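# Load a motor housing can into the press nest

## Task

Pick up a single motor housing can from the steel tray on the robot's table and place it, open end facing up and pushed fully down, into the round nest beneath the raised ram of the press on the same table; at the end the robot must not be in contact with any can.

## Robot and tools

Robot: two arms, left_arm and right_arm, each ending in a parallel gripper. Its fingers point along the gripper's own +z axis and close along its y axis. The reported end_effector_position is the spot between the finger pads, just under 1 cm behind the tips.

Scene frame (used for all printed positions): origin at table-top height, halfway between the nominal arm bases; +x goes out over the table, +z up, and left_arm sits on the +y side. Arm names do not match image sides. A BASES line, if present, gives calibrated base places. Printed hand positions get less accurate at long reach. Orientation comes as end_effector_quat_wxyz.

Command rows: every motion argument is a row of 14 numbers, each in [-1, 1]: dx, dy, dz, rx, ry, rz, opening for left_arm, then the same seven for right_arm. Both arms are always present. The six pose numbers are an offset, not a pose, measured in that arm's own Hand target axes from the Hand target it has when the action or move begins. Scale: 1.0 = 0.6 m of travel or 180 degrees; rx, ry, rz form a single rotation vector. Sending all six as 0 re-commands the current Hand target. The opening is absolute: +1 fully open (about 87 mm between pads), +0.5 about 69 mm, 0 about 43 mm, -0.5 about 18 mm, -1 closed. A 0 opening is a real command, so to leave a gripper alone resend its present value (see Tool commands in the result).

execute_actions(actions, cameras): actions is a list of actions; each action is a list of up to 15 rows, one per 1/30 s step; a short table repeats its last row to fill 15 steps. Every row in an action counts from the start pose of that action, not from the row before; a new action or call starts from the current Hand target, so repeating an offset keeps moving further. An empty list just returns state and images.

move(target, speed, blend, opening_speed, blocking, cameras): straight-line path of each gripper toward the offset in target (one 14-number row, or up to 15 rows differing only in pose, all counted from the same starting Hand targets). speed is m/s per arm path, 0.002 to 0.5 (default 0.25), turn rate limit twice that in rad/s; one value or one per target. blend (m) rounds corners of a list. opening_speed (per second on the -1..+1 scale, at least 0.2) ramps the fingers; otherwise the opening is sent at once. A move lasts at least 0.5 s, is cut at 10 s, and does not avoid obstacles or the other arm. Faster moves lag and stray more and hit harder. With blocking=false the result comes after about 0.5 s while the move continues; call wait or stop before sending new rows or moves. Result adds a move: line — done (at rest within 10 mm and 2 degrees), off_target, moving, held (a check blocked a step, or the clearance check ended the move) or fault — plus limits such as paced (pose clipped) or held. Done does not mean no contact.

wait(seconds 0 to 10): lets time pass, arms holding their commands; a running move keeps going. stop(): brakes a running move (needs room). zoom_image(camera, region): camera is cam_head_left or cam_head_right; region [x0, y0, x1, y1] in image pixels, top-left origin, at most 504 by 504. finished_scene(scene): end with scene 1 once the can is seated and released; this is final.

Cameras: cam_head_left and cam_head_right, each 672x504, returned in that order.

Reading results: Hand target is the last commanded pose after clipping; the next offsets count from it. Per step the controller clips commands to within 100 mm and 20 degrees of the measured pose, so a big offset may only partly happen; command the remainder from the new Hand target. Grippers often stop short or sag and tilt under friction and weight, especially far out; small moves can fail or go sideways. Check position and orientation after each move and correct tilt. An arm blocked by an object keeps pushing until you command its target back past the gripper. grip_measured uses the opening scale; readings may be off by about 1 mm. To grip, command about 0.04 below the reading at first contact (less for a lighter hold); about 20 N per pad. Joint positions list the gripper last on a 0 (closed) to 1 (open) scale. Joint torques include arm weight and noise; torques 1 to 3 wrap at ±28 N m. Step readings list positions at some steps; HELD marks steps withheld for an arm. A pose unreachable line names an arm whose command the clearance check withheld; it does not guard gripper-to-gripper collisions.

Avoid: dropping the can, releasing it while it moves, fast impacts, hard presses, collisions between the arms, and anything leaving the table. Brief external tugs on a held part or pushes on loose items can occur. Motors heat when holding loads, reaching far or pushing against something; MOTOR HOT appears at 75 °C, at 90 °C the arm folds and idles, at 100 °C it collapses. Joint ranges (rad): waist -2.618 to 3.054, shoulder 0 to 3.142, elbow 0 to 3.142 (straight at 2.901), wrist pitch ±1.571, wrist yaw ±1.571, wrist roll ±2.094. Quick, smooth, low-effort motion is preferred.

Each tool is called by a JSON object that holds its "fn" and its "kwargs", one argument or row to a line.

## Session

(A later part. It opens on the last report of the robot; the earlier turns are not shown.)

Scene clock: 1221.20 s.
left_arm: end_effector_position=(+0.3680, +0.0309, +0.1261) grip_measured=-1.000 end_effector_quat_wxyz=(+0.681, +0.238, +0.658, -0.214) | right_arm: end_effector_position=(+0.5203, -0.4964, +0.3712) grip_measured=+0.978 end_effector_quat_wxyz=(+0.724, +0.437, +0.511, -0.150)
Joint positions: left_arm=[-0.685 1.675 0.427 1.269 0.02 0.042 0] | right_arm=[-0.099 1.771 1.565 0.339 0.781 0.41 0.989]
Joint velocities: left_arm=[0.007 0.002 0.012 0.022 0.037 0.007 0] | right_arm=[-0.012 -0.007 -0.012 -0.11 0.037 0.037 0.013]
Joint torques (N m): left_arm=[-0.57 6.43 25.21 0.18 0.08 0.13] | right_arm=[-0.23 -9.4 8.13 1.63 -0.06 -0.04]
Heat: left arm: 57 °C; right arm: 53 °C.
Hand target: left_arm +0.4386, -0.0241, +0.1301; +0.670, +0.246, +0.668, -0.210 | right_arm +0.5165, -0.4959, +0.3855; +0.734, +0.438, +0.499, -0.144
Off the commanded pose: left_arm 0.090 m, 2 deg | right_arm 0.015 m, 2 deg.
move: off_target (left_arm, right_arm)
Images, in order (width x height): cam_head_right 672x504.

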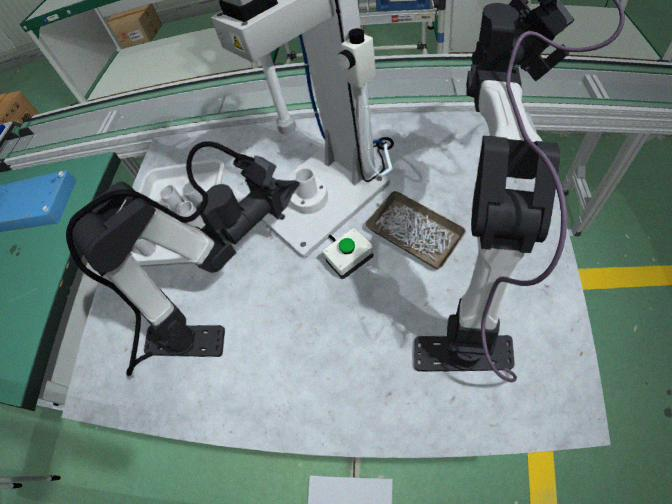

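{"fn": "move", "kwargs": {
  "target": [
    [0,0,-0.17,0,0,0,-1,0,0,0,0,0,0,1],
    [-0.08,0,-0.17,0,0,0,-1,0,0,0,0,0,0,1],
    [-0.08,0,-0.035,0,0,0,-1,0,0,0,0,0,0,1]
  ],
  "speed": 0.09,
  "cameras": ["cam_head_right"]
}}

{"fn": "zoom_image", "kwargs": {
  "camera": "cam_head_right",
  "region": [240, 110, 340, 210]
}}

Scene clock: 1227.63 s.
left_arm: end_effector_position=(+0.4130, -0.0055, +0.1770) grip_measured=-1.000 end_effector_quat_wxyz=(+0.675, +0.242, +0.664, -0.213) | right_arm: end_effector_position=(+0.5203, -0.4964, +0.3712) grip_measured=+0.978 end_effector_quat_wxyz=(+0.724, +0.437, +0.511, -0.150)
Joint positions: left_arm=[-0.692 1.662 0.744 0.919 0.016 0.043 0] | right_arm=[-0.099 1.771 1.565 0.339 0.781 0.41 0.989]
Joint velocities: left_arm=[-0.012 0.017 0.012 0.007 -0.007 0.022 0] | right_arm=[-0.002 -0.012 -0.002 -0.037 0.007 0.037 -0.003]
Joint torques (N m): left_arm=[-0.75 -5.08 10.1 1.24 0.06 0.11] | right_arm=[-0.23 -9.4 8.14 1.63 -0.06 -0.04]
Heat: left arm: 65 °C; right arm: 53 °C.
Hand target: left_arm +0.4216, -0.0143, +0.1785; +0.670, +0.246, +0.668, -0.210 | right_arm +0.5165, -0.4959, +0.3855; +0.734, +0.438, +0.499, -0.144
Off the commanded pose: left_arm 0.012 m, 1 deg | right_arm 0.015 m, 2 deg.
move: off_target (left_arm, right_arm)
Images, in order (width x height): cam_head_right 672x504.

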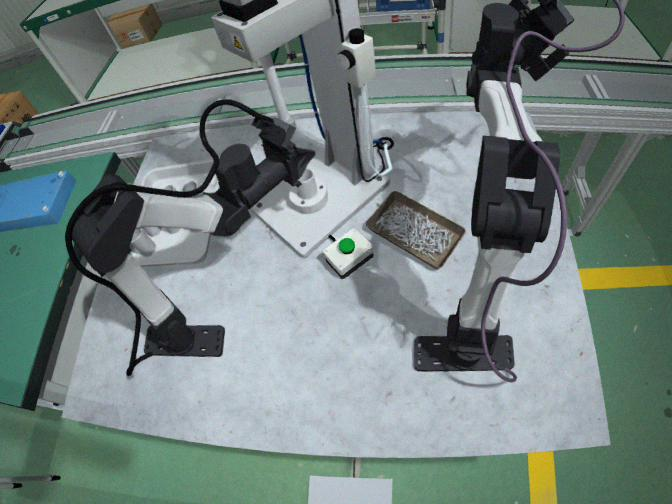

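Scaled by 5.040.

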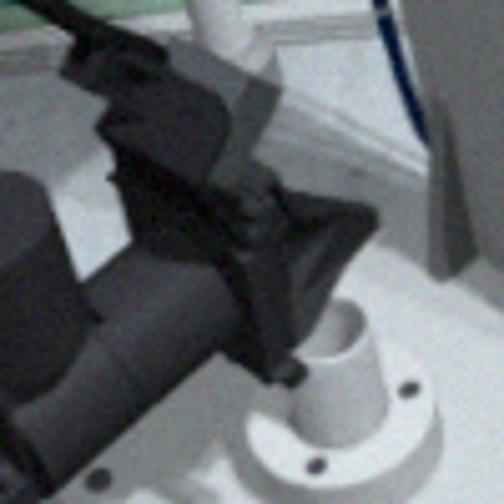

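{"fn": "move", "kwargs": {
  "target": [
    [0,0,-0.14,0,0,0,-1,0,0,0,0,0,0,1],
    [-0.04,0,-0.18,0,0,0.2,-1,0,0,0,0,0,0,1],
    [-0.04,0,-0.18,0,0,0.5,-1,0,0,0,0,0,0,1]
  ],
  "speed": [0.1,0.3,0.4]
}}

Scene clock: 1243.17 s.
left_arm: end_effector_position=(+0.3357, +0.0495, +0.2092) grip_measured=-1.000 end_effector_quat_wxyz=(+0.626, +0.644, +0.303, +0.318) | right_arm: end_effector_position=(+0.5203, -0.4964, +0.3712) grip_measured=+0.978 end_effector_quat_wxyz=(+0.724, +0.437, +0.511, -0.150)
Joint positions: left_arm=[-0.877 1.308 0.395 0.899 -0.163 1.599 0] | right_arm=[-0.099 1.771 1.565 0.339 0.781 0.41 0.989]
Joint velocities: left_arm=[-0.002 -0.017 -0.002 0.022 0.037 0.022 0] | right_arm=[-0.012 0.017 0.002 -0.007 0.125 -0.095 -0.024]
Joint torques (N m): left_arm=[-0.43 -3.34 4.88 1.78 0 0.13] | right_arm=[-0.21 -9.4 8.13 1.63 -0.06 -0.04]
Heat: left arm: 58 °C; right arm: 53 °C.
Hand target: left_arm +0.3349, +0.0497, +0.2061; +0.623, +0.645, +0.301, +0.323 | right_arm +0.5165, -0.4959, +0.3855; +0.734, +0.438, +0.499, -0.144
Off the commanded pose: left_arm 0.005 m, 1 deg | right_arm 0.015 m, 2 deg.
move: off_target (right_arm)

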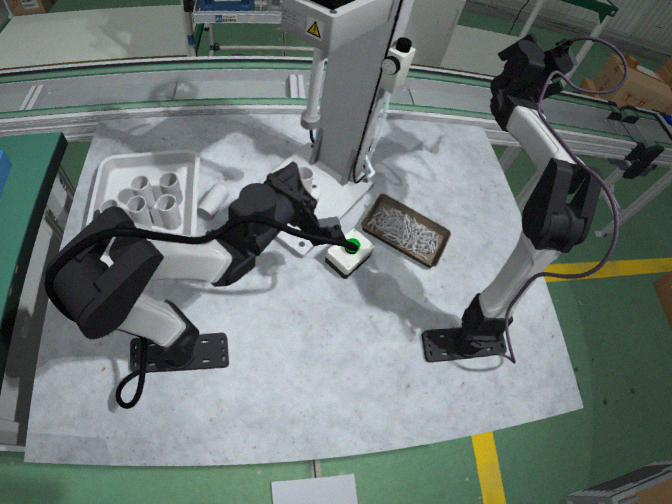

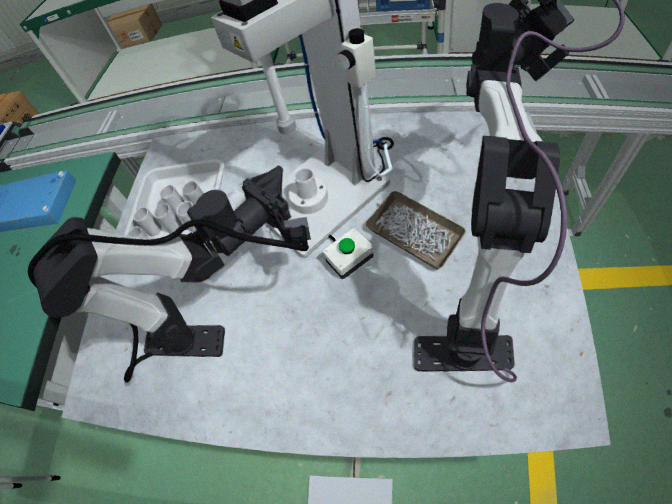

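{"fn": "move", "kwargs": {
  "target": [
    [0,0.03,0,0.1,0,0,-1,0,0,0,0,0,0,1],
    [0.009,0.0,0.07,0.2,0,0,-1,0,0,0,0,0,0,1],
    [0.009,-0.033,0.139,0.2,0,0,-1,0,0,0,0,0,0,1]
  ],
  "speed": [0.3,0.3,0.08]
}}

{"fn": "zoom_image", "kwargs": {
  "camera": "cam_head_right",
  "region": [260, 120, 340, 200]
}}

{"fn": "zoom_image", "kwargs": {
  "camera": "cam_head_left",
  "region": [260, 120, 340, 200]
}}

Scene clock: 1252.60 s.
left_arm: end_effector_position=(+0.3982, +0.0094, +0.1717) grip_measured=-1.000 end_effector_quat_wxyz=(+0.377, +0.813, +0.390, +0.213) | right_arm: end_effector_position=(+0.5203, -0.4964, +0.3712) grip_measured=+0.978 end_effector_quat_wxyz=(+0.724, +0.437, +0.511, -0.150)
Joint positions: left_arm=[-0.823 1.61 1.165 -0.237 -0.124 1.536 0] | right_arm=[-0.099 1.771 1.565 0.339 0.781 0.41 0.989]
Joint velocities: left_arm=[-0.012 0.002 0.012 0.007 -0.022 0.007 0] | right_arm=[-0.007 0.012 -0.002 0.037 -0.022 -0.125 -0.024]
Joint torques (N m): left_arm=[0.68 -7.05 8.77 1.53 0.18 -0.03] | right_arm=[-0.21 -9.4 8.13 1.63 -0.06 -0.04]
Heat: left arm: 56 °C; right arm: 53 °C.
Hand target: left_arm +0.4065, +0.0035, +0.1824; +0.393, +0.805, +0.389, +0.215 | right_arm +0.5165, -0.4959, +0.3855; +0.734, +0.438, +0.499, -0.144
Off the commanded pose: left_arm 0.016 m, 2 deg | right_arm 0.015 m, 2 deg.
move: off_target (left_arm, right_arm)

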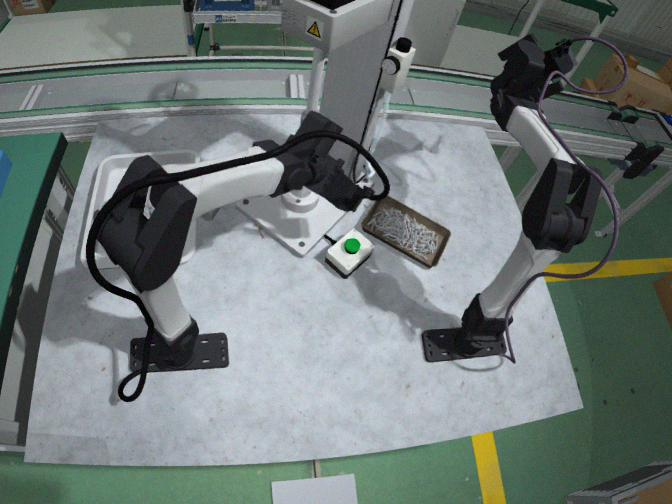

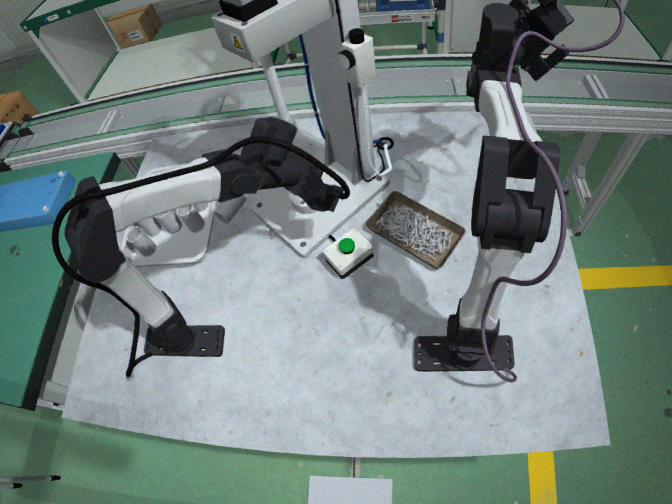

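Scaled by 6.300.

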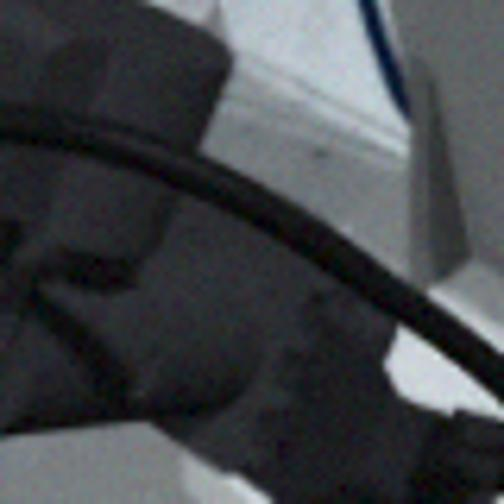

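Scaled by 6.300.

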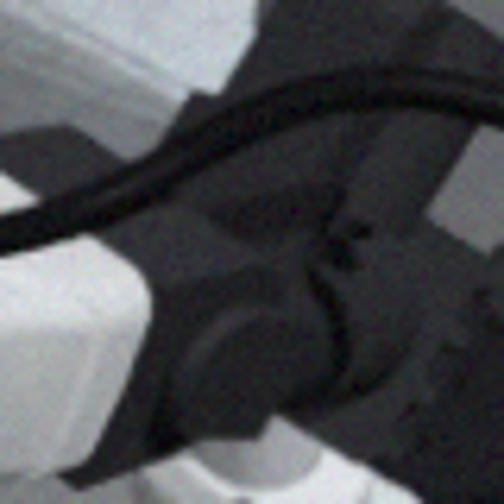

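{"fn": "move", "kwargs": {
  "target": [-0.0,-0.112,0.101,0,0,0,-1,0,0,0,0,0,0,1],
  "speed": 0.04
}}

{"fn": "zoom_image", "kwargs": {
  "camera": "cam_head_right",
  "region": [260, 140, 340, 220]
}}

{"fn": "zoom_image", "kwargs": {
  "camera": "cam_head_left",
  "region": [260, 140, 340, 220]
}}

Scene clock: 1259.30 s.
left_arm: end_effector_position=(+0.4219, -0.0052, +0.1260) grip_measured=-1.000 end_effector_quat_wxyz=(+0.431, +0.783, +0.381, +0.235) | right_arm: end_effector_position=(+0.5203, -0.4964, +0.3712) grip_measured=+0.978 end_effector_quat_wxyz=(+0.724, +0.437, +0.511, -0.150)
Joint positions: left_arm=[-0.808 1.739 1.004 0.186 -0.118 1.546 0] | right_arm=[-0.099 1.771 1.565 0.339 0.781 0.41 0.989]
Joint velocities: left_arm=[0.002 0.012 0.002 -0.051 0.007 -0.095 0] | right_arm=[0.002 -0.012 0.002 0.022 -0.051 0.022 0.003]
Joint torques (N m): left_arm=[0.83 -5.98 3.84 1.05 0.26 0] | right_arm=[-0.23 -9.39 8.13 1.63 -0.06 -0.04]
Heat: left arm: 55 °C; right arm: 53 °C.
Hand target: left_arm +0.4150, +0.0034, +0.0918; +0.393, +0.805, +0.389, +0.216 | right_arm +0.5165, -0.4959, +0.3855; +0.734, +0.438, +0.499, -0.144
Off the commanded pose: left_arm 0.035 m, 6 deg | right_arm 0.015 m, 2 deg.
move: off_target (left_arm, right_arm)

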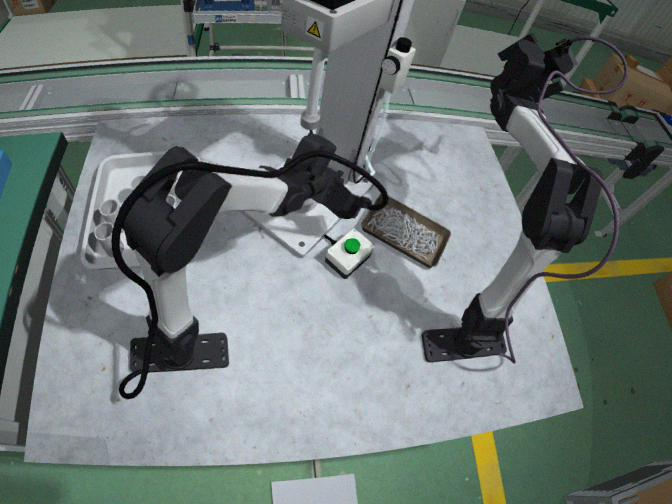

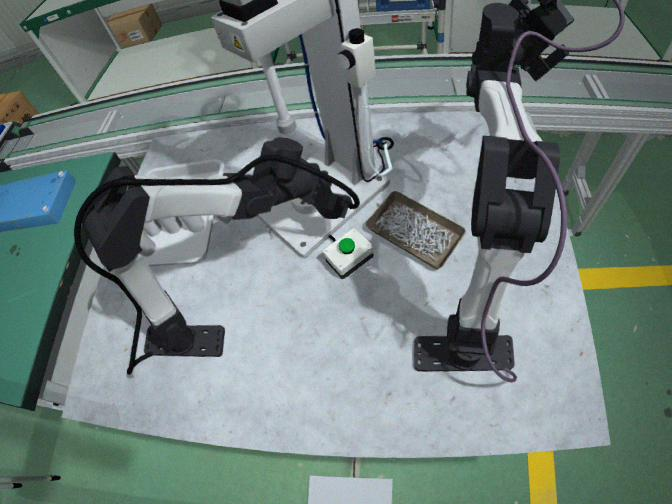

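Scaled by 6.300.

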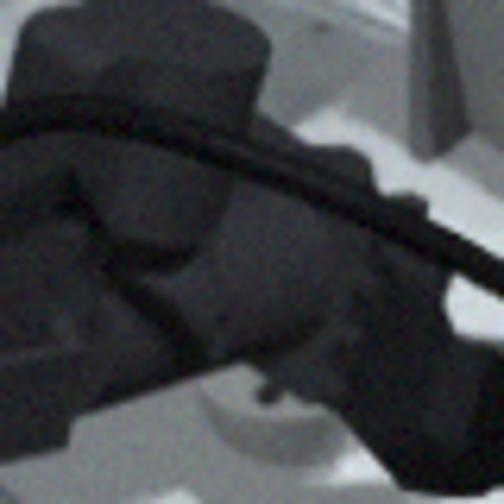

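Scaled by 6.300.

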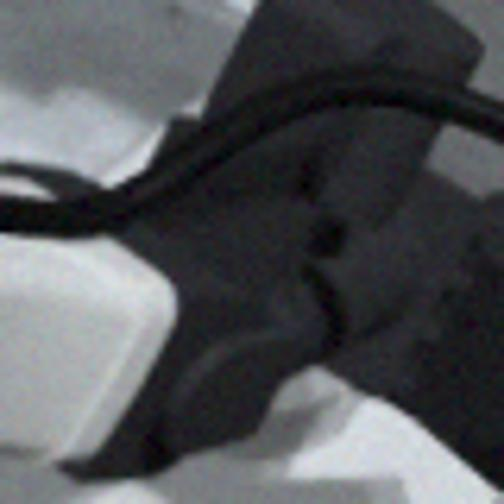

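{"fn": "move", "kwargs": {
  "target": [0,-0.057,0.033,0,0,0,-1,0,0,0,0,0,0,1],
  "speed": 0.04,
  "cameras": ["cam_head_right"]
}}

{"fn": "zoom_image", "kwargs": {
  "camera": "cam_head_right",
  "region": [260, 140, 340, 220]
}}

Scene clock: 1263.63 s.
left_arm: end_effector_position=(+0.4268, -0.0082, +0.1240) grip_measured=-1.000 end_effector_quat_wxyz=(+0.474, +0.758, +0.366, +0.259) | right_arm: end_effector_position=(+0.5203, -0.4964, +0.3712) grip_measured=+0.978 end_effector_quat_wxyz=(+0.724, +0.437, +0.511, -0.150)
Joint positions: left_arm=[-0.807 1.771 0.915 0.423 -0.121 1.567 0] | right_arm=[-0.099 1.771 1.565 0.339 0.781 0.41 0.989]
Joint velocities: left_arm=[0.012 -0.002 0.007 0.066 0.051 0.007 0] | right_arm=[-0.007 -0.012 0.007 -0.007 0.022 -0.022 -0.003]
Joint torques (N m): left_arm=[0.96 -3.38 2.35 0.43 0.26 -0.28] | right_arm=[-0.23 -9.4 8.14 1.63 -0.06 -0.04]
Heat: left arm: 53 °C; right arm: 53 °C.
Hand target: left_arm +0.4121, +0.0082, +0.0527; +0.393, +0.805, +0.389, +0.216 | right_arm +0.5165, -0.4959, +0.3855; +0.734, +0.438, +0.499, -0.144
Off the commanded pose: left_arm 0.075 m, 12 deg | right_arm 0.015 m, 2 deg.
move: off_target (left_arm, right_arm)
Images, in order (width x height): cam_head_right 672x504.

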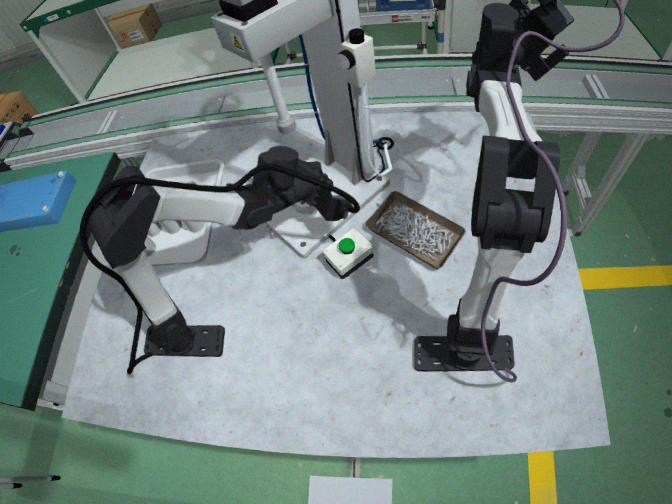

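Scaled by 6.300.

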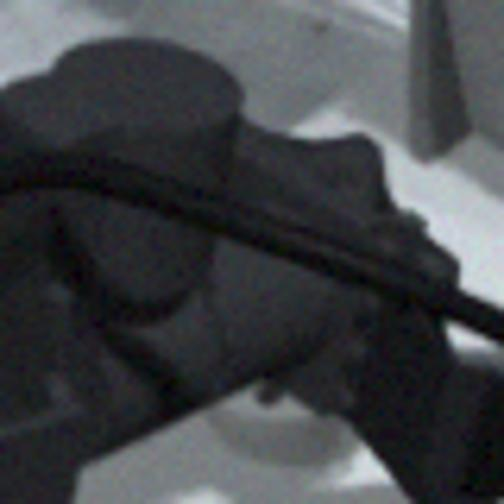

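{"fn": "move", "kwargs": {
  "target": [
    [0,0.16,-0.13,0,0,0,-1,0,0,0,0,0,0,1],
    [0,0.23,-0.25,0,0,0,-1,0,0,0,0,0,0,1],
    [0,0.2,-0.33,-0.1,0,0,-1,0,0,0,0,0,0,1],
    [0,0.2,-0.33,-0.2,0,0,-1,0,0,0,0,0,0,1]
  ],
  "speed": [0.08,0.12,0.3,0.4]
}}

{"fn": "zoom_image", "kwargs": {
  "camera": "cam_head_right",
  "region": [260, 140, 340, 220]
}}

{"fn": "zoom_image", "kwargs": {
  "camera": "cam_head_left",
  "region": [260, 140, 340, 220]
}}

Scene clock: 1281.10 s.
left_arm: end_effector_position=(+0.3366, +0.0519, +0.2741) grip_measured=-1.000 end_effector_quat_wxyz=(+0.625, +0.644, +0.305, +0.320) | right_arm: end_effector_position=(+0.5203, -0.4964, +0.3712) grip_measured=+0.978 end_effector_quat_wxyz=(+0.724, +0.437, +0.511, -0.150)
Joint positions: left_arm=[-0.871 1.13 0.585 0.531 -0.163 1.6 0] | right_arm=[-0.099 1.771 1.565 0.339 0.781 0.41 0.989]
Joint velocities: left_arm=[0.007 -0.017 0.007 0.022 0.022 0.022 0] | right_arm=[-0.012 -0.007 0.002 0.022 -0.051 -0.066 -0.008]
Joint torques (N m): left_arm=[-0.05 -2.82 5.79 1.77 0.07 0.1] | right_arm=[-0.23 -9.4 8.13 1.63 -0.06 -0.04]
Heat: left arm: 49 °C; right arm: 53 °C.
Hand target: left_arm +0.3370, +0.0507, +0.2712; +0.623, +0.646, +0.301, +0.323 | right_arm +0.5165, -0.4959, +0.3855; +0.734, +0.438, +0.499, -0.144
Off the commanded pose: left_arm 0.007 m, 1 deg | right_arm 0.015 m, 2 deg.
move: off_target (right_arm)

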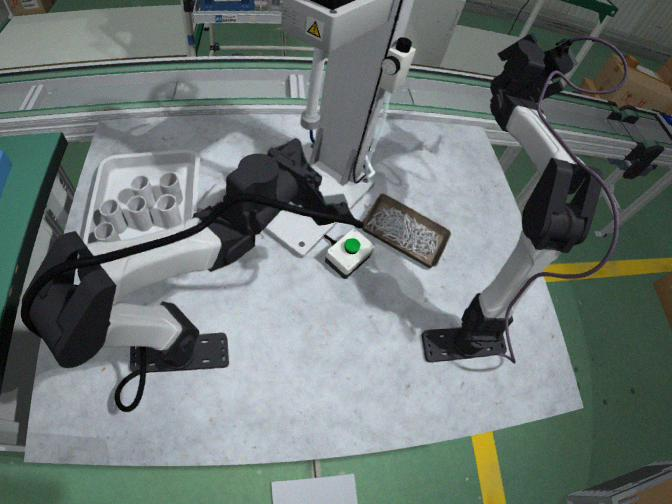

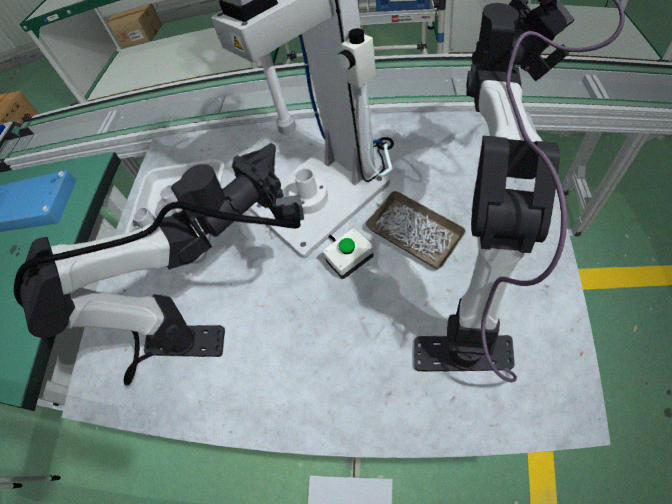

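Scaled by 6.300.

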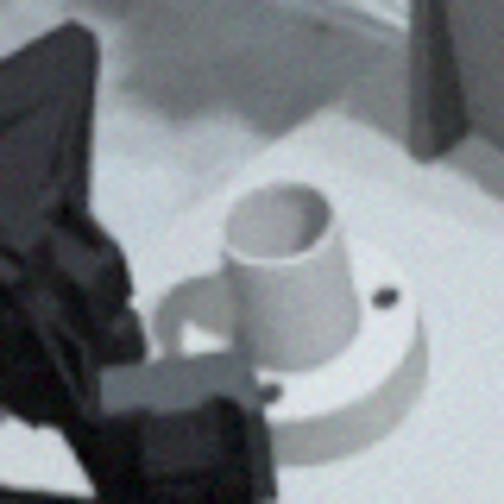

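Scaled by 6.300.

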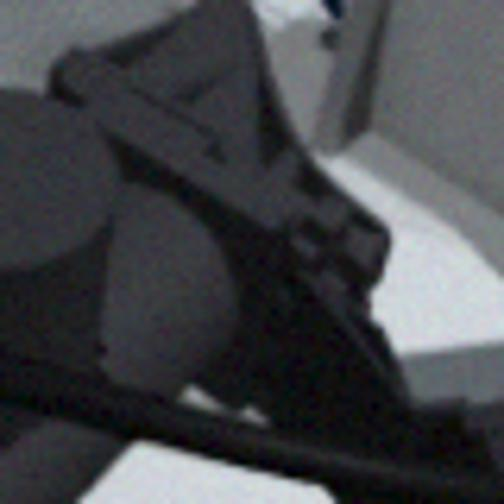

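{"fn": "move", "kwargs": {
  "target": [
    [0,0,0,0,0,-0.25,0,0,0,0,0,0,0,1],
    [0,0,0,0,0,-0.5,0.6,0,0,0,0,0,0,1]
  ],
  "speed": 0.4,
  "cameras": []
}}

{"fn": "move", "kwargs": {
  "target": [
    [0.12,0,-0.005,0,0,0,0.6,0,0,0,0,0,0,1],
    [0.25,0.006,-0.004,0,-0.05,0,0.6,0,0,0,0,0,0,1]
  ],
  "speed": 0.12
}}

{"fn": "zoom_image", "kwargs": {
  "camera": "cam_head_right",
  "region": [240, 130, 340, 230]
}}

every target must give the same left_gripper/opening; nothing of the call was run
Scene clock: 1285.30 s.
left_arm: end_effector_position=(+0.3366, +0.0519, +0.2743) grip_measured=-1.000 end_effector_quat_wxyz=(+0.625, +0.643, +0.305, +0.320) | right_arm: end_effector_position=(+0.5203, -0.4964, +0.3712) grip_measured=+0.978 end_effector_quat_wxyz=(+0.724, +0.437, +0.511, -0.150)
Joint positions: left_arm=[-0.871 1.13 0.585 0.532 -0.163 1.6 0] | right_arm=[-0.099 1.771 1.565 0.339 0.781 0.41 0.989]
Joint velocities: left_arm=[0.007 0.012 0.007 -0.051 -0.022 0.007 0] | right_arm=[-0.002 -0.022 0.007 -0.007 -0.007 -0.037 -0.04]
Joint torques (N m): left_arm=[-0.13 -2.81 5.85 1.78 0.09 0.07] | right_arm=[-0.23 -9.39 8.13 1.63 -0.06 -0.04]
Heat: left arm: 49 °C; right arm: 53 °C.
Hand target: left_arm +0.3370, +0.0507, +0.2713; +0.623, +0.646, +0.301, +0.323 | right_arm +0.5165, -0.4959, +0.3855; +0.734, +0.438, +0.499, -0.144
Tool commands: left_gripper/opening=-1.0 right_gripper/opening=+1.0
Off the commanded pose: left_arm 0.007 m, 1 deg | right_arm 0.015 m, 2 deg.

Scene clock: 1287.47 s.
left_arm: end_effector_position=(+0.4207, +0.1701, +0.2750) grip_measured=+0.600 end_effector_quat_wxyz=(+0.635, +0.676, +0.251, +0.275) | right_arm: end_effector_position=(+0.5203, -0.4964, +0.3712) grip_measured=+0.978 end_effector_quat_wxyz=(+0.724, +0.437, +0.511, -0.150)
Joint positions: left_arm=[-0.132 1.25 0.688 0.506 0.727 1.66 0.8] | right_arm=[-0.099 1.771 1.565 0.339 0.781 0.41 0.989]
Joint velocities: left_arm=[-0.022 -0.012 -0.027 0.037 0.007 0.007 -0.011] | right_arm=[0.002 -0.022 -0.007 0.066 -0.007 -0.037 -0.003]
Joint torques (N m): left_arm=[0.64 -3.66 8.79 1.37 0.24 0.1] | right_arm=[-0.21 -9.4 8.13 1.63 -0.06 -0.04]
Heat: left arm: 49 °C; right arm: 53 °C.
Hand target: left_arm +0.4250, +0.1704, +0.2840; +0.636, +0.677, +0.243, +0.280 | right_arm +0.5165, -0.4959, +0.3855; +0.734, +0.438, +0.499, -0.144
Off the commanded pose: left_arm 0.008 m, 1 deg | right_arm 0.015 m, 2 deg.
move: off_target (right_arm)

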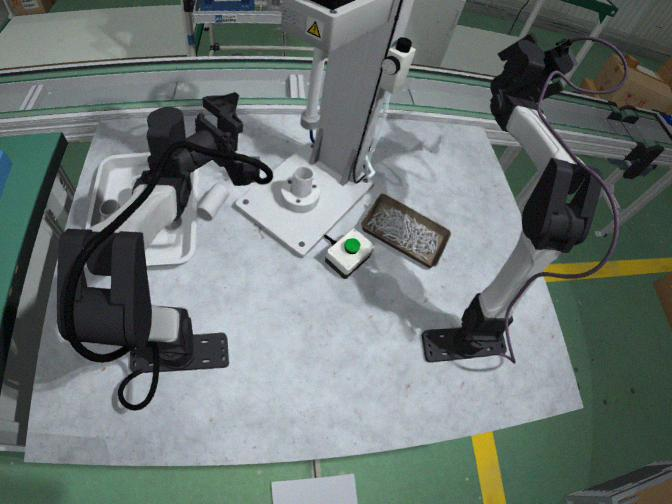

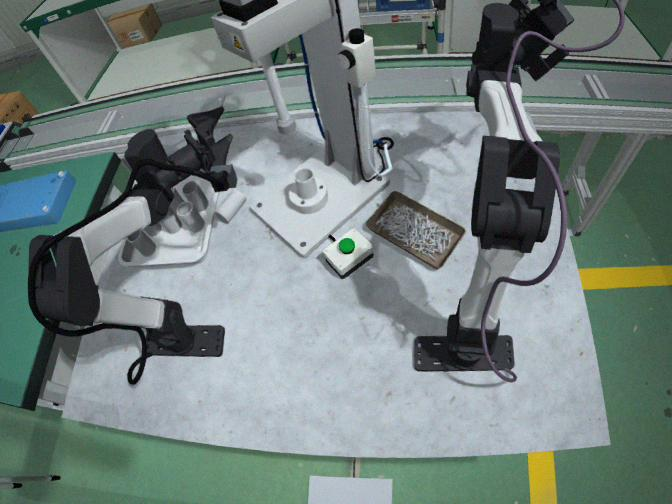

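Scaled by 5.040.

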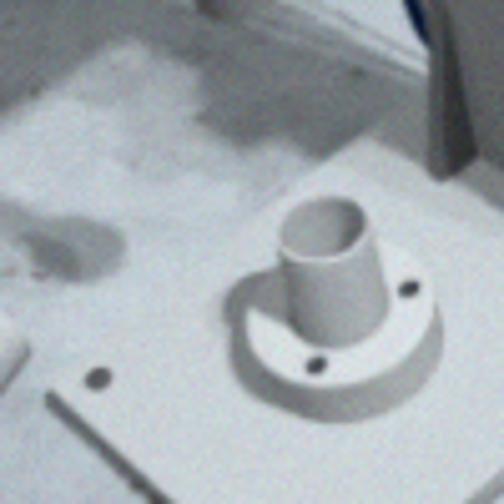

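{"fn": "zoom_image", "kwargs": {
  "camera": "cam_head_left",
  "region": [260, 140, 340, 220]
}}

{"fn": "zoom_image", "kwargs": {
  "camera": "cam_head_right",
  "region": [270, 150, 340, 220]
}}

Scaled by 6.300.

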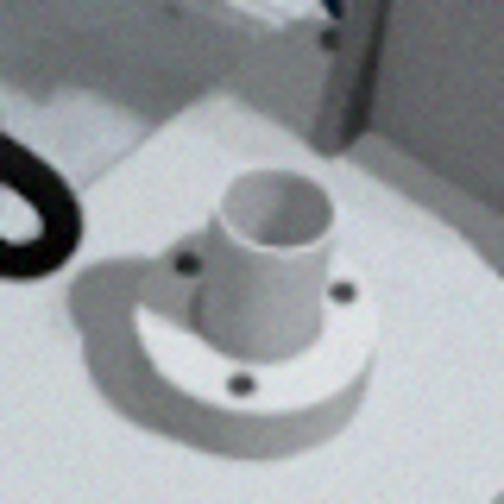

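Scaled by 7.200.

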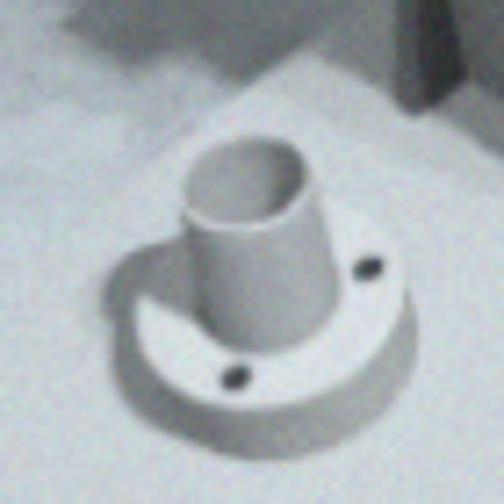

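{"fn": "move", "kwargs": {
  "target": [-0.243,0,0.044,0.003,0.05,0,0.6,0,0,0,0,0,0,1],
  "speed": 0.15,
  "cameras": []
}}

{"fn": "move", "kwargs": {
  "target": [
    [0,0,0,0,0,-0.25,0.6,0,0,0,0,0,0,1],
    [0,0,0,0,0,-0.5,0.6,0,0,0,0,0,0,1]
  ],
  "speed": 0.4,
  "cameras": ["cam_head_right"]
}}

Scene clock: 1297.83 s.
left_arm: end_effector_position=(+0.3382, +0.0533, +0.2740) grip_measured=+0.600 end_effector_quat_wxyz=(+0.616, +0.653, +0.299, +0.323) | right_arm: end_effector_position=(+0.5203, -0.4964, +0.3712) grip_measured=+0.978 end_effector_quat_wxyz=(+0.724, +0.437, +0.511, -0.150)
Joint positions: left_arm=[-0.857 1.125 0.595 0.497 -0.144 1.62 0.8] | right_arm=[-0.099 1.771 1.565 0.339 0.781 0.41 0.989]
Joint velocities: left_arm=[0.017 -0.012 -0.012 -0.007 -0.125 -0.037 -0.005] | right_arm=[-0.002 -0.012 -0.007 -0.066 0.022 0.007 0.003]
Joint torques (N m): left_arm=[-0.57 -2.86 6.71 1.82 0.01 -0.1] | right_arm=[-0.23 -9.4 8.13 1.63 -0.06 -0.04]
Heat: left arm: 50 °C; right arm: 53 °C.
Hand target: left_arm +0.3388, +0.0515, +0.2750; +0.620, +0.648, +0.302, +0.322 | right_arm +0.5165, -0.4959, +0.3855; +0.734, +0.438, +0.499, -0.144
Off the commanded pose: left_arm 0.002 m, 1 deg | right_arm 0.015 m, 2 deg.
move: off_target (right_arm)
No camera images: "cameras" was empty.

Scene clock: 1300.87 s.
left_arm: end_effector_position=(+0.3383, +0.0506, +0.2551) grip_measured=+0.600 end_effector_quat_wxyz=(+0.655, +0.255, +0.683, -0.199) | right_arm: end_effector_position=(+0.5203, -0.4964, +0.3712) grip_measured=+0.978 end_effector_quat_wxyz=(+0.724, +0.437, +0.511, -0.150)
Joint positions: left_arm=[-0.696 1.103 0.717 0.322 0.009 0.062 0.8] | right_arm=[-0.099 1.771 1.565 0.339 0.781 0.41 0.989]
Joint velocities: left_arm=[0.017 0.002 0.017 -0.007 -0.066 0.007 -0.008] | right_arm=[-0.012 -0.017 -0.022 0.022 -0.007 -0.037 0.013]
Joint torques (N m): left_arm=[0.69 -5.55 9.42 1.59 0.22 -0.06] | right_arm=[-0.23 -9.4 8.13 1.63 -0.06 -0.04]
Heat: left arm: 50 °C; right arm: 53 °C.
Hand target: left_arm +0.3386, +0.0508, +0.2758; +0.667, +0.247, +0.671, -0.208 | right_arm +0.5165, -0.4959, +0.3855; +0.734, +0.438, +0.499, -0.144
Off the commanded pose: left_arm 0.020 m, 3 deg | right_arm 0.015 m, 2 deg.
move: off_target (left_arm, right_arm)
Images, in order (width x height): cam_head_right 672x504.

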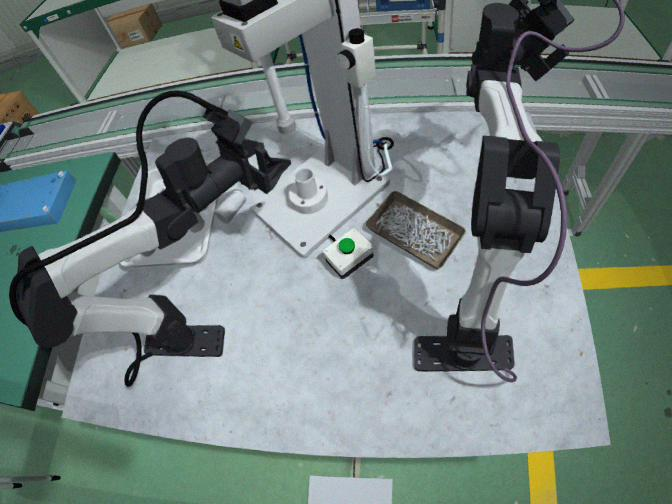

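{"fn": "move", "kwargs": {
  "target": [
    [0.26,-0.01,-0.01,0,-0.05,0,0.6,0,0,0,0,0,0,1],
    [0.26,-0.01,0.06,0,-0.05,0,0.6,0,0,0,0,0,0,1],
    [0.26,-0.01,0.115,0,-0.05,0,0.6,0,0,0,0,0,0,1]
  ],
  "speed": [0.15,0.1,0.06],
  "cameras": ["cam_head_right"]
}}

{"fn": "zoom_image", "kwargs": {
  "camera": "cam_head_right",
  "region": [260, 140, 340, 220]
}}

Scene clock: 1308.50 s.
left_arm: end_effector_position=(+0.3874, +0.0198, +0.1107) grip_measured=+0.600 end_effector_quat_wxyz=(+0.713, +0.235, +0.623, -0.220) | right_arm: end_effector_position=(+0.5203, -0.4964, +0.3712) grip_measured=+0.978 end_effector_quat_wxyz=(+0.724, +0.437, +0.511, -0.150)
Joint positions: left_arm=[-0.673 1.936 0.48 1.571 0.04 0.058 0.8] | right_arm=[-0.099 1.771 1.565 0.339 0.781 0.41 0.989]
Joint velocities: left_arm=[-0.007 -0.002 0.007 -0.022 0.007 0.022 -0.002] | right_arm=[-0.002 -0.002 -0.002 0.007 -0.037 -0.007 0.003]
Joint torques (N m): left_arm=[-0.09 -6.37 4.42 1.76 0.1 -0.07] | right_arm=[-0.23 -9.4 8.13 1.63 -0.06 -0.04]
Heat: left arm: 50 °C; right arm: 53 °C.
Hand target: left_arm +0.3903, +0.0159, +0.1145; +0.718, +0.231, +0.616, -0.227 | right_arm +0.5165, -0.4959, +0.3855; +0.734, +0.438, +0.499, -0.144
Off the commanded pose: left_arm 0.011 m, 1 deg | right_arm 0.015 m, 2 deg.
move: off_target (left_arm, right_arm)
Images, in order (width x height): cam_head_right 672x504.

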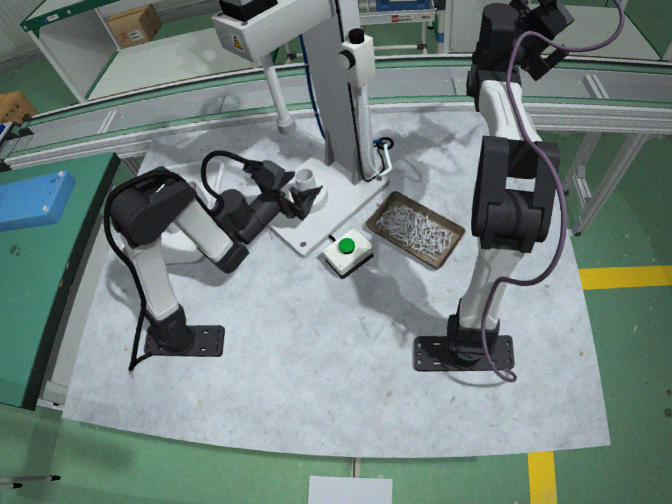

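Scaled by 6.300.

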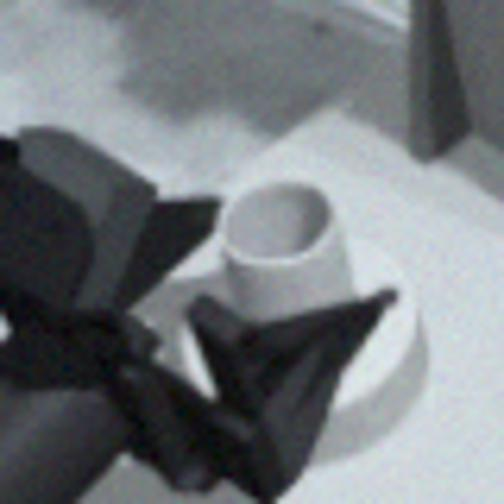

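{"fn": "move", "kwargs": {
  "target": [-0.004,0,0.026,0,0,0,0.6,0,0,0,0,0,0,1],
  "speed": 0.05,
  "cameras": []
}}

{"fn": "move", "kwargs": {
  "target": [0,0,0,0,0,0,-0.5,0,0,0,0,0,0,1],
  "opening_speed": 0.5,
  "cameras": ["cam_head_right"]
}}

{"fn": "zoom_image", "kwargs": {
  "camera": "cam_head_right",
  "region": [260, 140, 340, 220]
}}

Scene clock: 1313.93 s.
left_arm: end_effector_position=(+0.3998, +0.0110, +0.1209) grip_measured=+0.600 end_effector_quat_wxyz=(+0.721, +0.232, +0.614, -0.222) | right_arm: end_effector_position=(+0.5203, -0.4964, +0.3712) grip_measured=+0.978 end_effector_quat_wxyz=(+0.724, +0.437, +0.511, -0.150)
Joint positions: left_arm=[-0.673 1.946 0.543 1.542 0.04 0.058 0.8] | right_arm=[-0.099 1.771 1.565 0.339 0.781 0.41 0.989]
Joint velocities: left_arm=[-0.002 -0.007 -0.007 0.007 0.022 -0.007 0.002] | right_arm=[-0.002 0.017 -0.037 0.037 0.081 -0.022 0.003]
Joint torques (N m): left_arm=[-0.24 -6.68 4.85 1.51 0.11 -0.06] | right_arm=[-0.24 -9.4 8.13 1.63 -0.06 -0.04]
Heat: left arm: 49 °C; right arm: 53 °C.
Hand target: left_arm +0.4022, +0.0065, +0.1187; +0.718, +0.231, +0.616, -0.227 | right_arm +0.5165, -0.4959, +0.3855; +0.734, +0.438, +0.499, -0.144
Off the commanded pose: left_arm 0.005 m, 1 deg | right_arm 0.015 m, 2 deg.
move: off_target (right_arm)
No camera images: "cameras" was empty.

Scene clock: 1316.33 s.
left_arm: end_effector_position=(+0.3997, +0.0109, +0.1207) grip_measured=-0.001 end_effector_quat_wxyz=(+0.720, +0.231, +0.615, -0.223) | right_arm: end_effector_position=(+0.5203, -0.4964, +0.3712) grip_measured=+0.978 end_effector_quat_wxyz=(+0.724, +0.437, +0.511, -0.150)
Joint positions: left_arm=[-0.673 1.946 0.543 1.541 0.04 0.054 0.499] | right_arm=[-0.099 1.771 1.565 0.339 0.781 0.41 0.989]
Joint velocities: left_arm=[0.012 0.007 -0.012 -0.007 0.022 0.007 -0.004] | right_arm=[-0.007 -0.012 -0.007 -0.022 -0.037 -0.037 0.013]
Joint torques (N m): left_arm=[-0.34 -6.8 4.88 1.51 0.11 -0.04] | right_arm=[-0.23 -9.4 8.13 1.63 -0.07 -0.04]
Heat: left arm: 49 °C; right arm: 53 °C.
Hand target: left_arm +0.4023, +0.0065, +0.1187; +0.718, +0.231, +0.616, -0.227 | right_arm +0.5165, -0.4959, +0.3855; +0.734, +0.438, +0.499, -0.144
Off the commanded pose: left_arm 0.005 m, 1 deg | right_arm 0.015 m, 2 deg.
move: off_target (right_arm)
Images, in order (width x height): cam_head_right 672x504.

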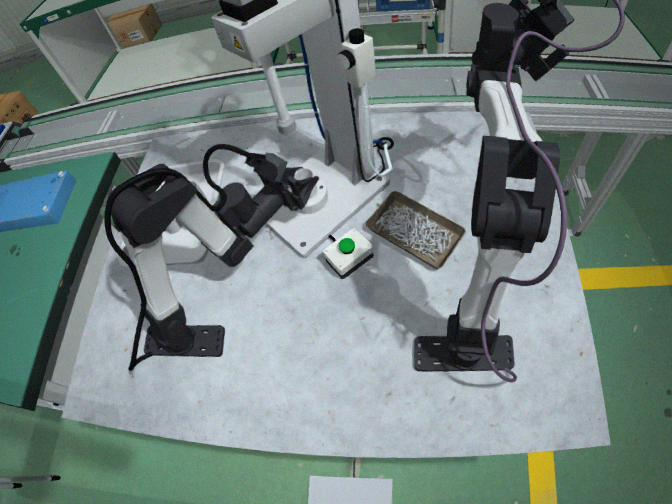

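Scaled by 6.300.

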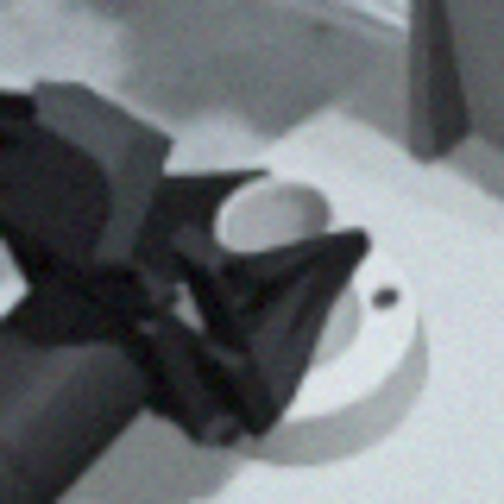

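{"fn": "move", "kwargs": {
  "target": [-0.04,0,0,0,0,0,-0.5,0,0,0,0,0,0,1],
  "speed": 0.03,
  "cameras": ["cam_head_right"]
}}

{"fn": "zoom_image", "kwargs": {
  "camera": "cam_head_right",
  "region": [260, 140, 340, 220]
}}

Scene clock: 1319.93 s.
left_arm: end_effector_position=(+0.4009, +0.0121, +0.1205) grip_measured=-0.001 end_effector_quat_wxyz=(+0.703, +0.234, +0.636, -0.216) | right_arm: end_effector_position=(+0.5203, -0.4964, +0.3712) grip_measured=+0.978 end_effector_quat_wxyz=(+0.724, +0.437, +0.511, -0.150)
Joint positions: left_arm=[-0.673 1.882 0.554 1.411 0.03 0.052 0.499] | right_arm=[-0.099 1.771 1.565 0.339 0.781 0.41 0.989]
Joint velocities: left_arm=[-0.012 -0.002 -0.022 0.007 -0.022 -0.051 0.004] | right_arm=[-0.002 -0.012 -0.007 -0.007 -0.095 -0.007 0.024]
Joint torques (N m): left_arm=[-0.72 -11.9 4.62 1.7 0.15 0] | right_arm=[-0.23 -9.4 8.14 1.63 -0.06 -0.04]
Heat: left arm: 49 °C; right arm: 53 °C.
Hand target: left_arm +0.3992, +0.0070, +0.1428; +0.718, +0.231, +0.616, -0.227 | right_arm +0.5165, -0.4959, +0.3855; +0.734, +0.438, +0.499, -0.144
Off the commanded pose: left_arm 0.023 m, 3 deg | right_arm 0.015 m, 2 deg.
move: off_target (left_arm, right_arm)
Images, in order (width x height): cam_head_right 672x504.

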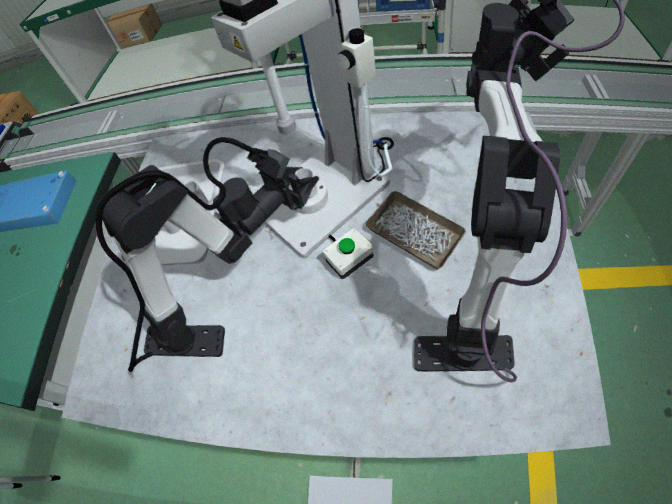

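Scaled by 6.300.

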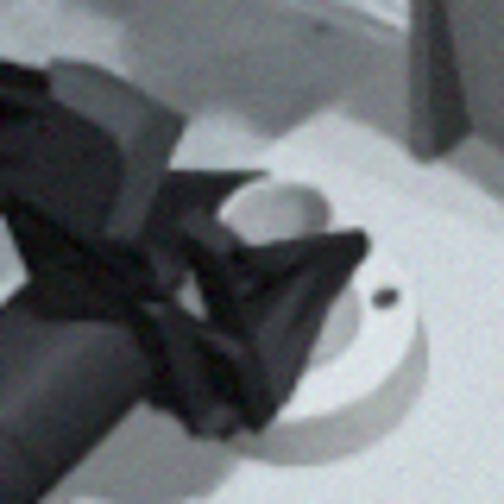

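{"fn": "move", "kwargs": {
  "target": [
    [-0.05,0,0.0,0,0,0,-0.7,0,0,0,0,0,0,1],
    [-0.05,0,0.05,0,0,0,-0.7,0,0,0,0,0,0,1]
  ],
  "speed": 0.04,
  "cameras": ["cam_head_right"]
}}

{"fn": "zoom_image", "kwargs": {
  "camera": "cam_head_right",
  "region": [260, 140, 340, 220]
}}

Scene clock: 1324.30 s.
left_arm: end_effector_position=(+0.4145, -0.0030, +0.1619) grip_measured=-0.002 end_effector_quat_wxyz=(+0.705, +0.234, +0.632, -0.221) | right_arm: end_effector_position=(+0.5203, -0.4964, +0.3712) grip_measured=+0.978 end_effector_quat_wxyz=(+0.724, +0.437, +0.511, -0.150)
Joint positions: left_arm=[-0.682 1.774 0.673 1.192 0.029 0.049 0.499] | right_arm=[-0.099 1.771 1.565 0.339 0.781 0.41 0.989]
Joint velocities: left_arm=[-0.007 0.017 -0.002 0.037 -0.022 -0.007 -0.001] | right_arm=[-0.002 0.002 0.002 0.007 0.007 0.007 -0.013]
Joint torques (N m): left_arm=[-0.61 -7.3 7.43 1.8 0.09 0.07] | right_arm=[-0.23 -9.4 8.14 1.63 -0.06 -0.04]
Heat: left arm: 48 °C; right arm: 53 °C.
Hand target: left_arm +0.4190, -0.0105, +0.1763; +0.718, +0.231, +0.616, -0.227 | right_arm +0.5165, -0.4959, +0.3855; +0.734, +0.438, +0.499, -0.144
Off the commanded pose: left_arm 0.017 m, 2 deg | right_arm 0.015 m, 2 deg.
move: off_target (left_arm, right_arm)
Images, in order (width x height): cam_head_right 672x504.

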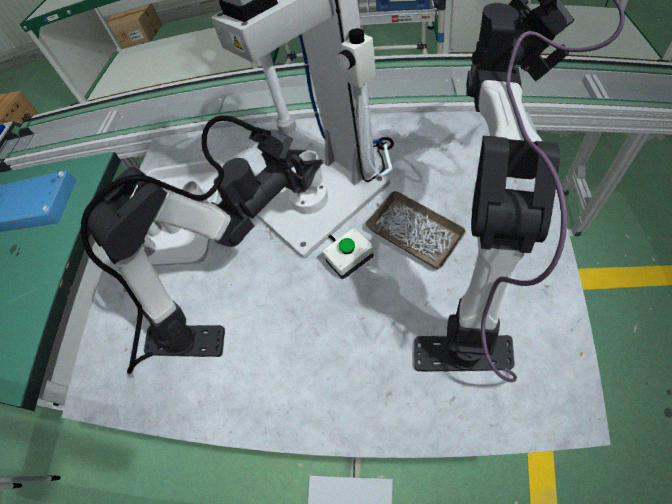

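Scaled by 6.300.

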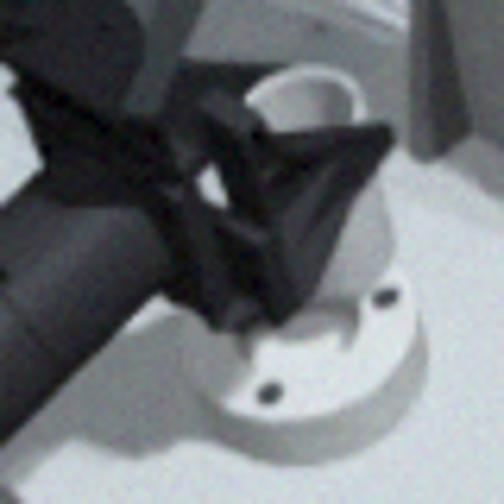

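{"fn": "move", "kwargs": {
  "target": [
    [0.02,0,-0.018,0,0.02,0,-0.7,0,0,0,0,0,0,1],
    [0.041,-0.004,-0.018,0,0.054,0,-0.7,0,0,0,0,0,0,1]
  ],
  "speed": 0.05
}}

{"fn": "zoom_image", "kwargs": {
  "camera": "cam_head_right",
  "region": [260, 140, 340, 220]
}}

{"fn": "zoom_image", "kwargs": {
  "camera": "cam_head_left",
  "region": [260, 140, 340, 220]
}}

Scene clock: 1335.53 s.
left_arm: end_effector_position=(+0.4105, +0.0008, +0.1499) grip_measured=-0.002 end_effector_quat_wxyz=(+0.679, +0.239, +0.663, -0.208) | right_arm: end_effector_position=(+0.5203, -0.4964, +0.3712) grip_measured=+0.978 end_effector_quat_wxyz=(+0.724, +0.437, +0.511, -0.150)
Joint positions: left_arm=[-0.688 1.732 0.672 1.067 0.008 0.049 0.499] | right_arm=[-0.099 1.771 1.565 0.339 0.781 0.41 0.989]
Joint velocities: left_arm=[0.002 -0.002 -0.012 -0.007 0.051 -0.037 0.001] | right_arm=[0.007 -0.007 -0.007 -0.007 -0.037 -0.037 -0.013]
Joint torques (N m): left_arm=[-0.84 -8.85 8.69 0.74 0.11 0.05] | right_arm=[-0.23 -9.4 8.13 1.63 -0.06 -0.04]
Heat: left arm: 49 °C; right arm: 53 °C.
Hand target: left_arm +0.4129, -0.0069, +0.1507; +0.663, +0.249, +0.675, -0.207 | right_arm +0.5165, -0.4959, +0.3855; +0.734, +0.438, +0.499, -0.144
Off the commanded pose: left_arm 0.008 m, 3 deg | right_arm 0.015 m, 2 deg.
move: off_target (left_arm, right_arm)

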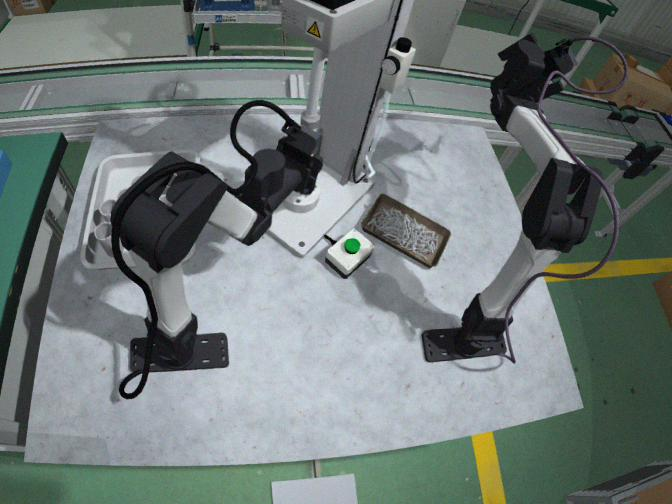

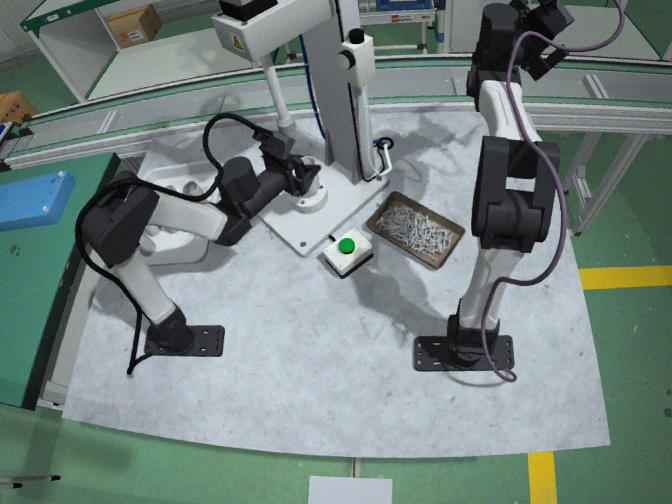

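Scaled by 6.300.

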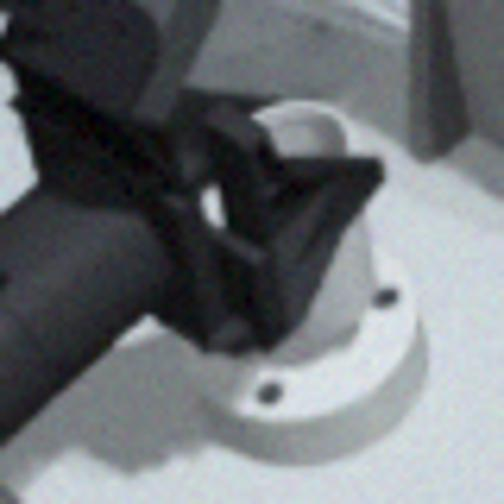

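Scaled by 6.300.

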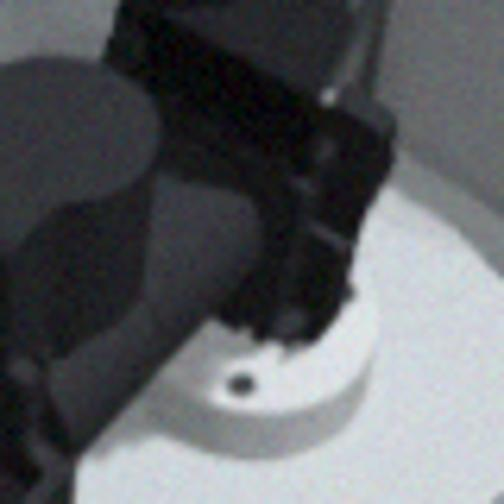

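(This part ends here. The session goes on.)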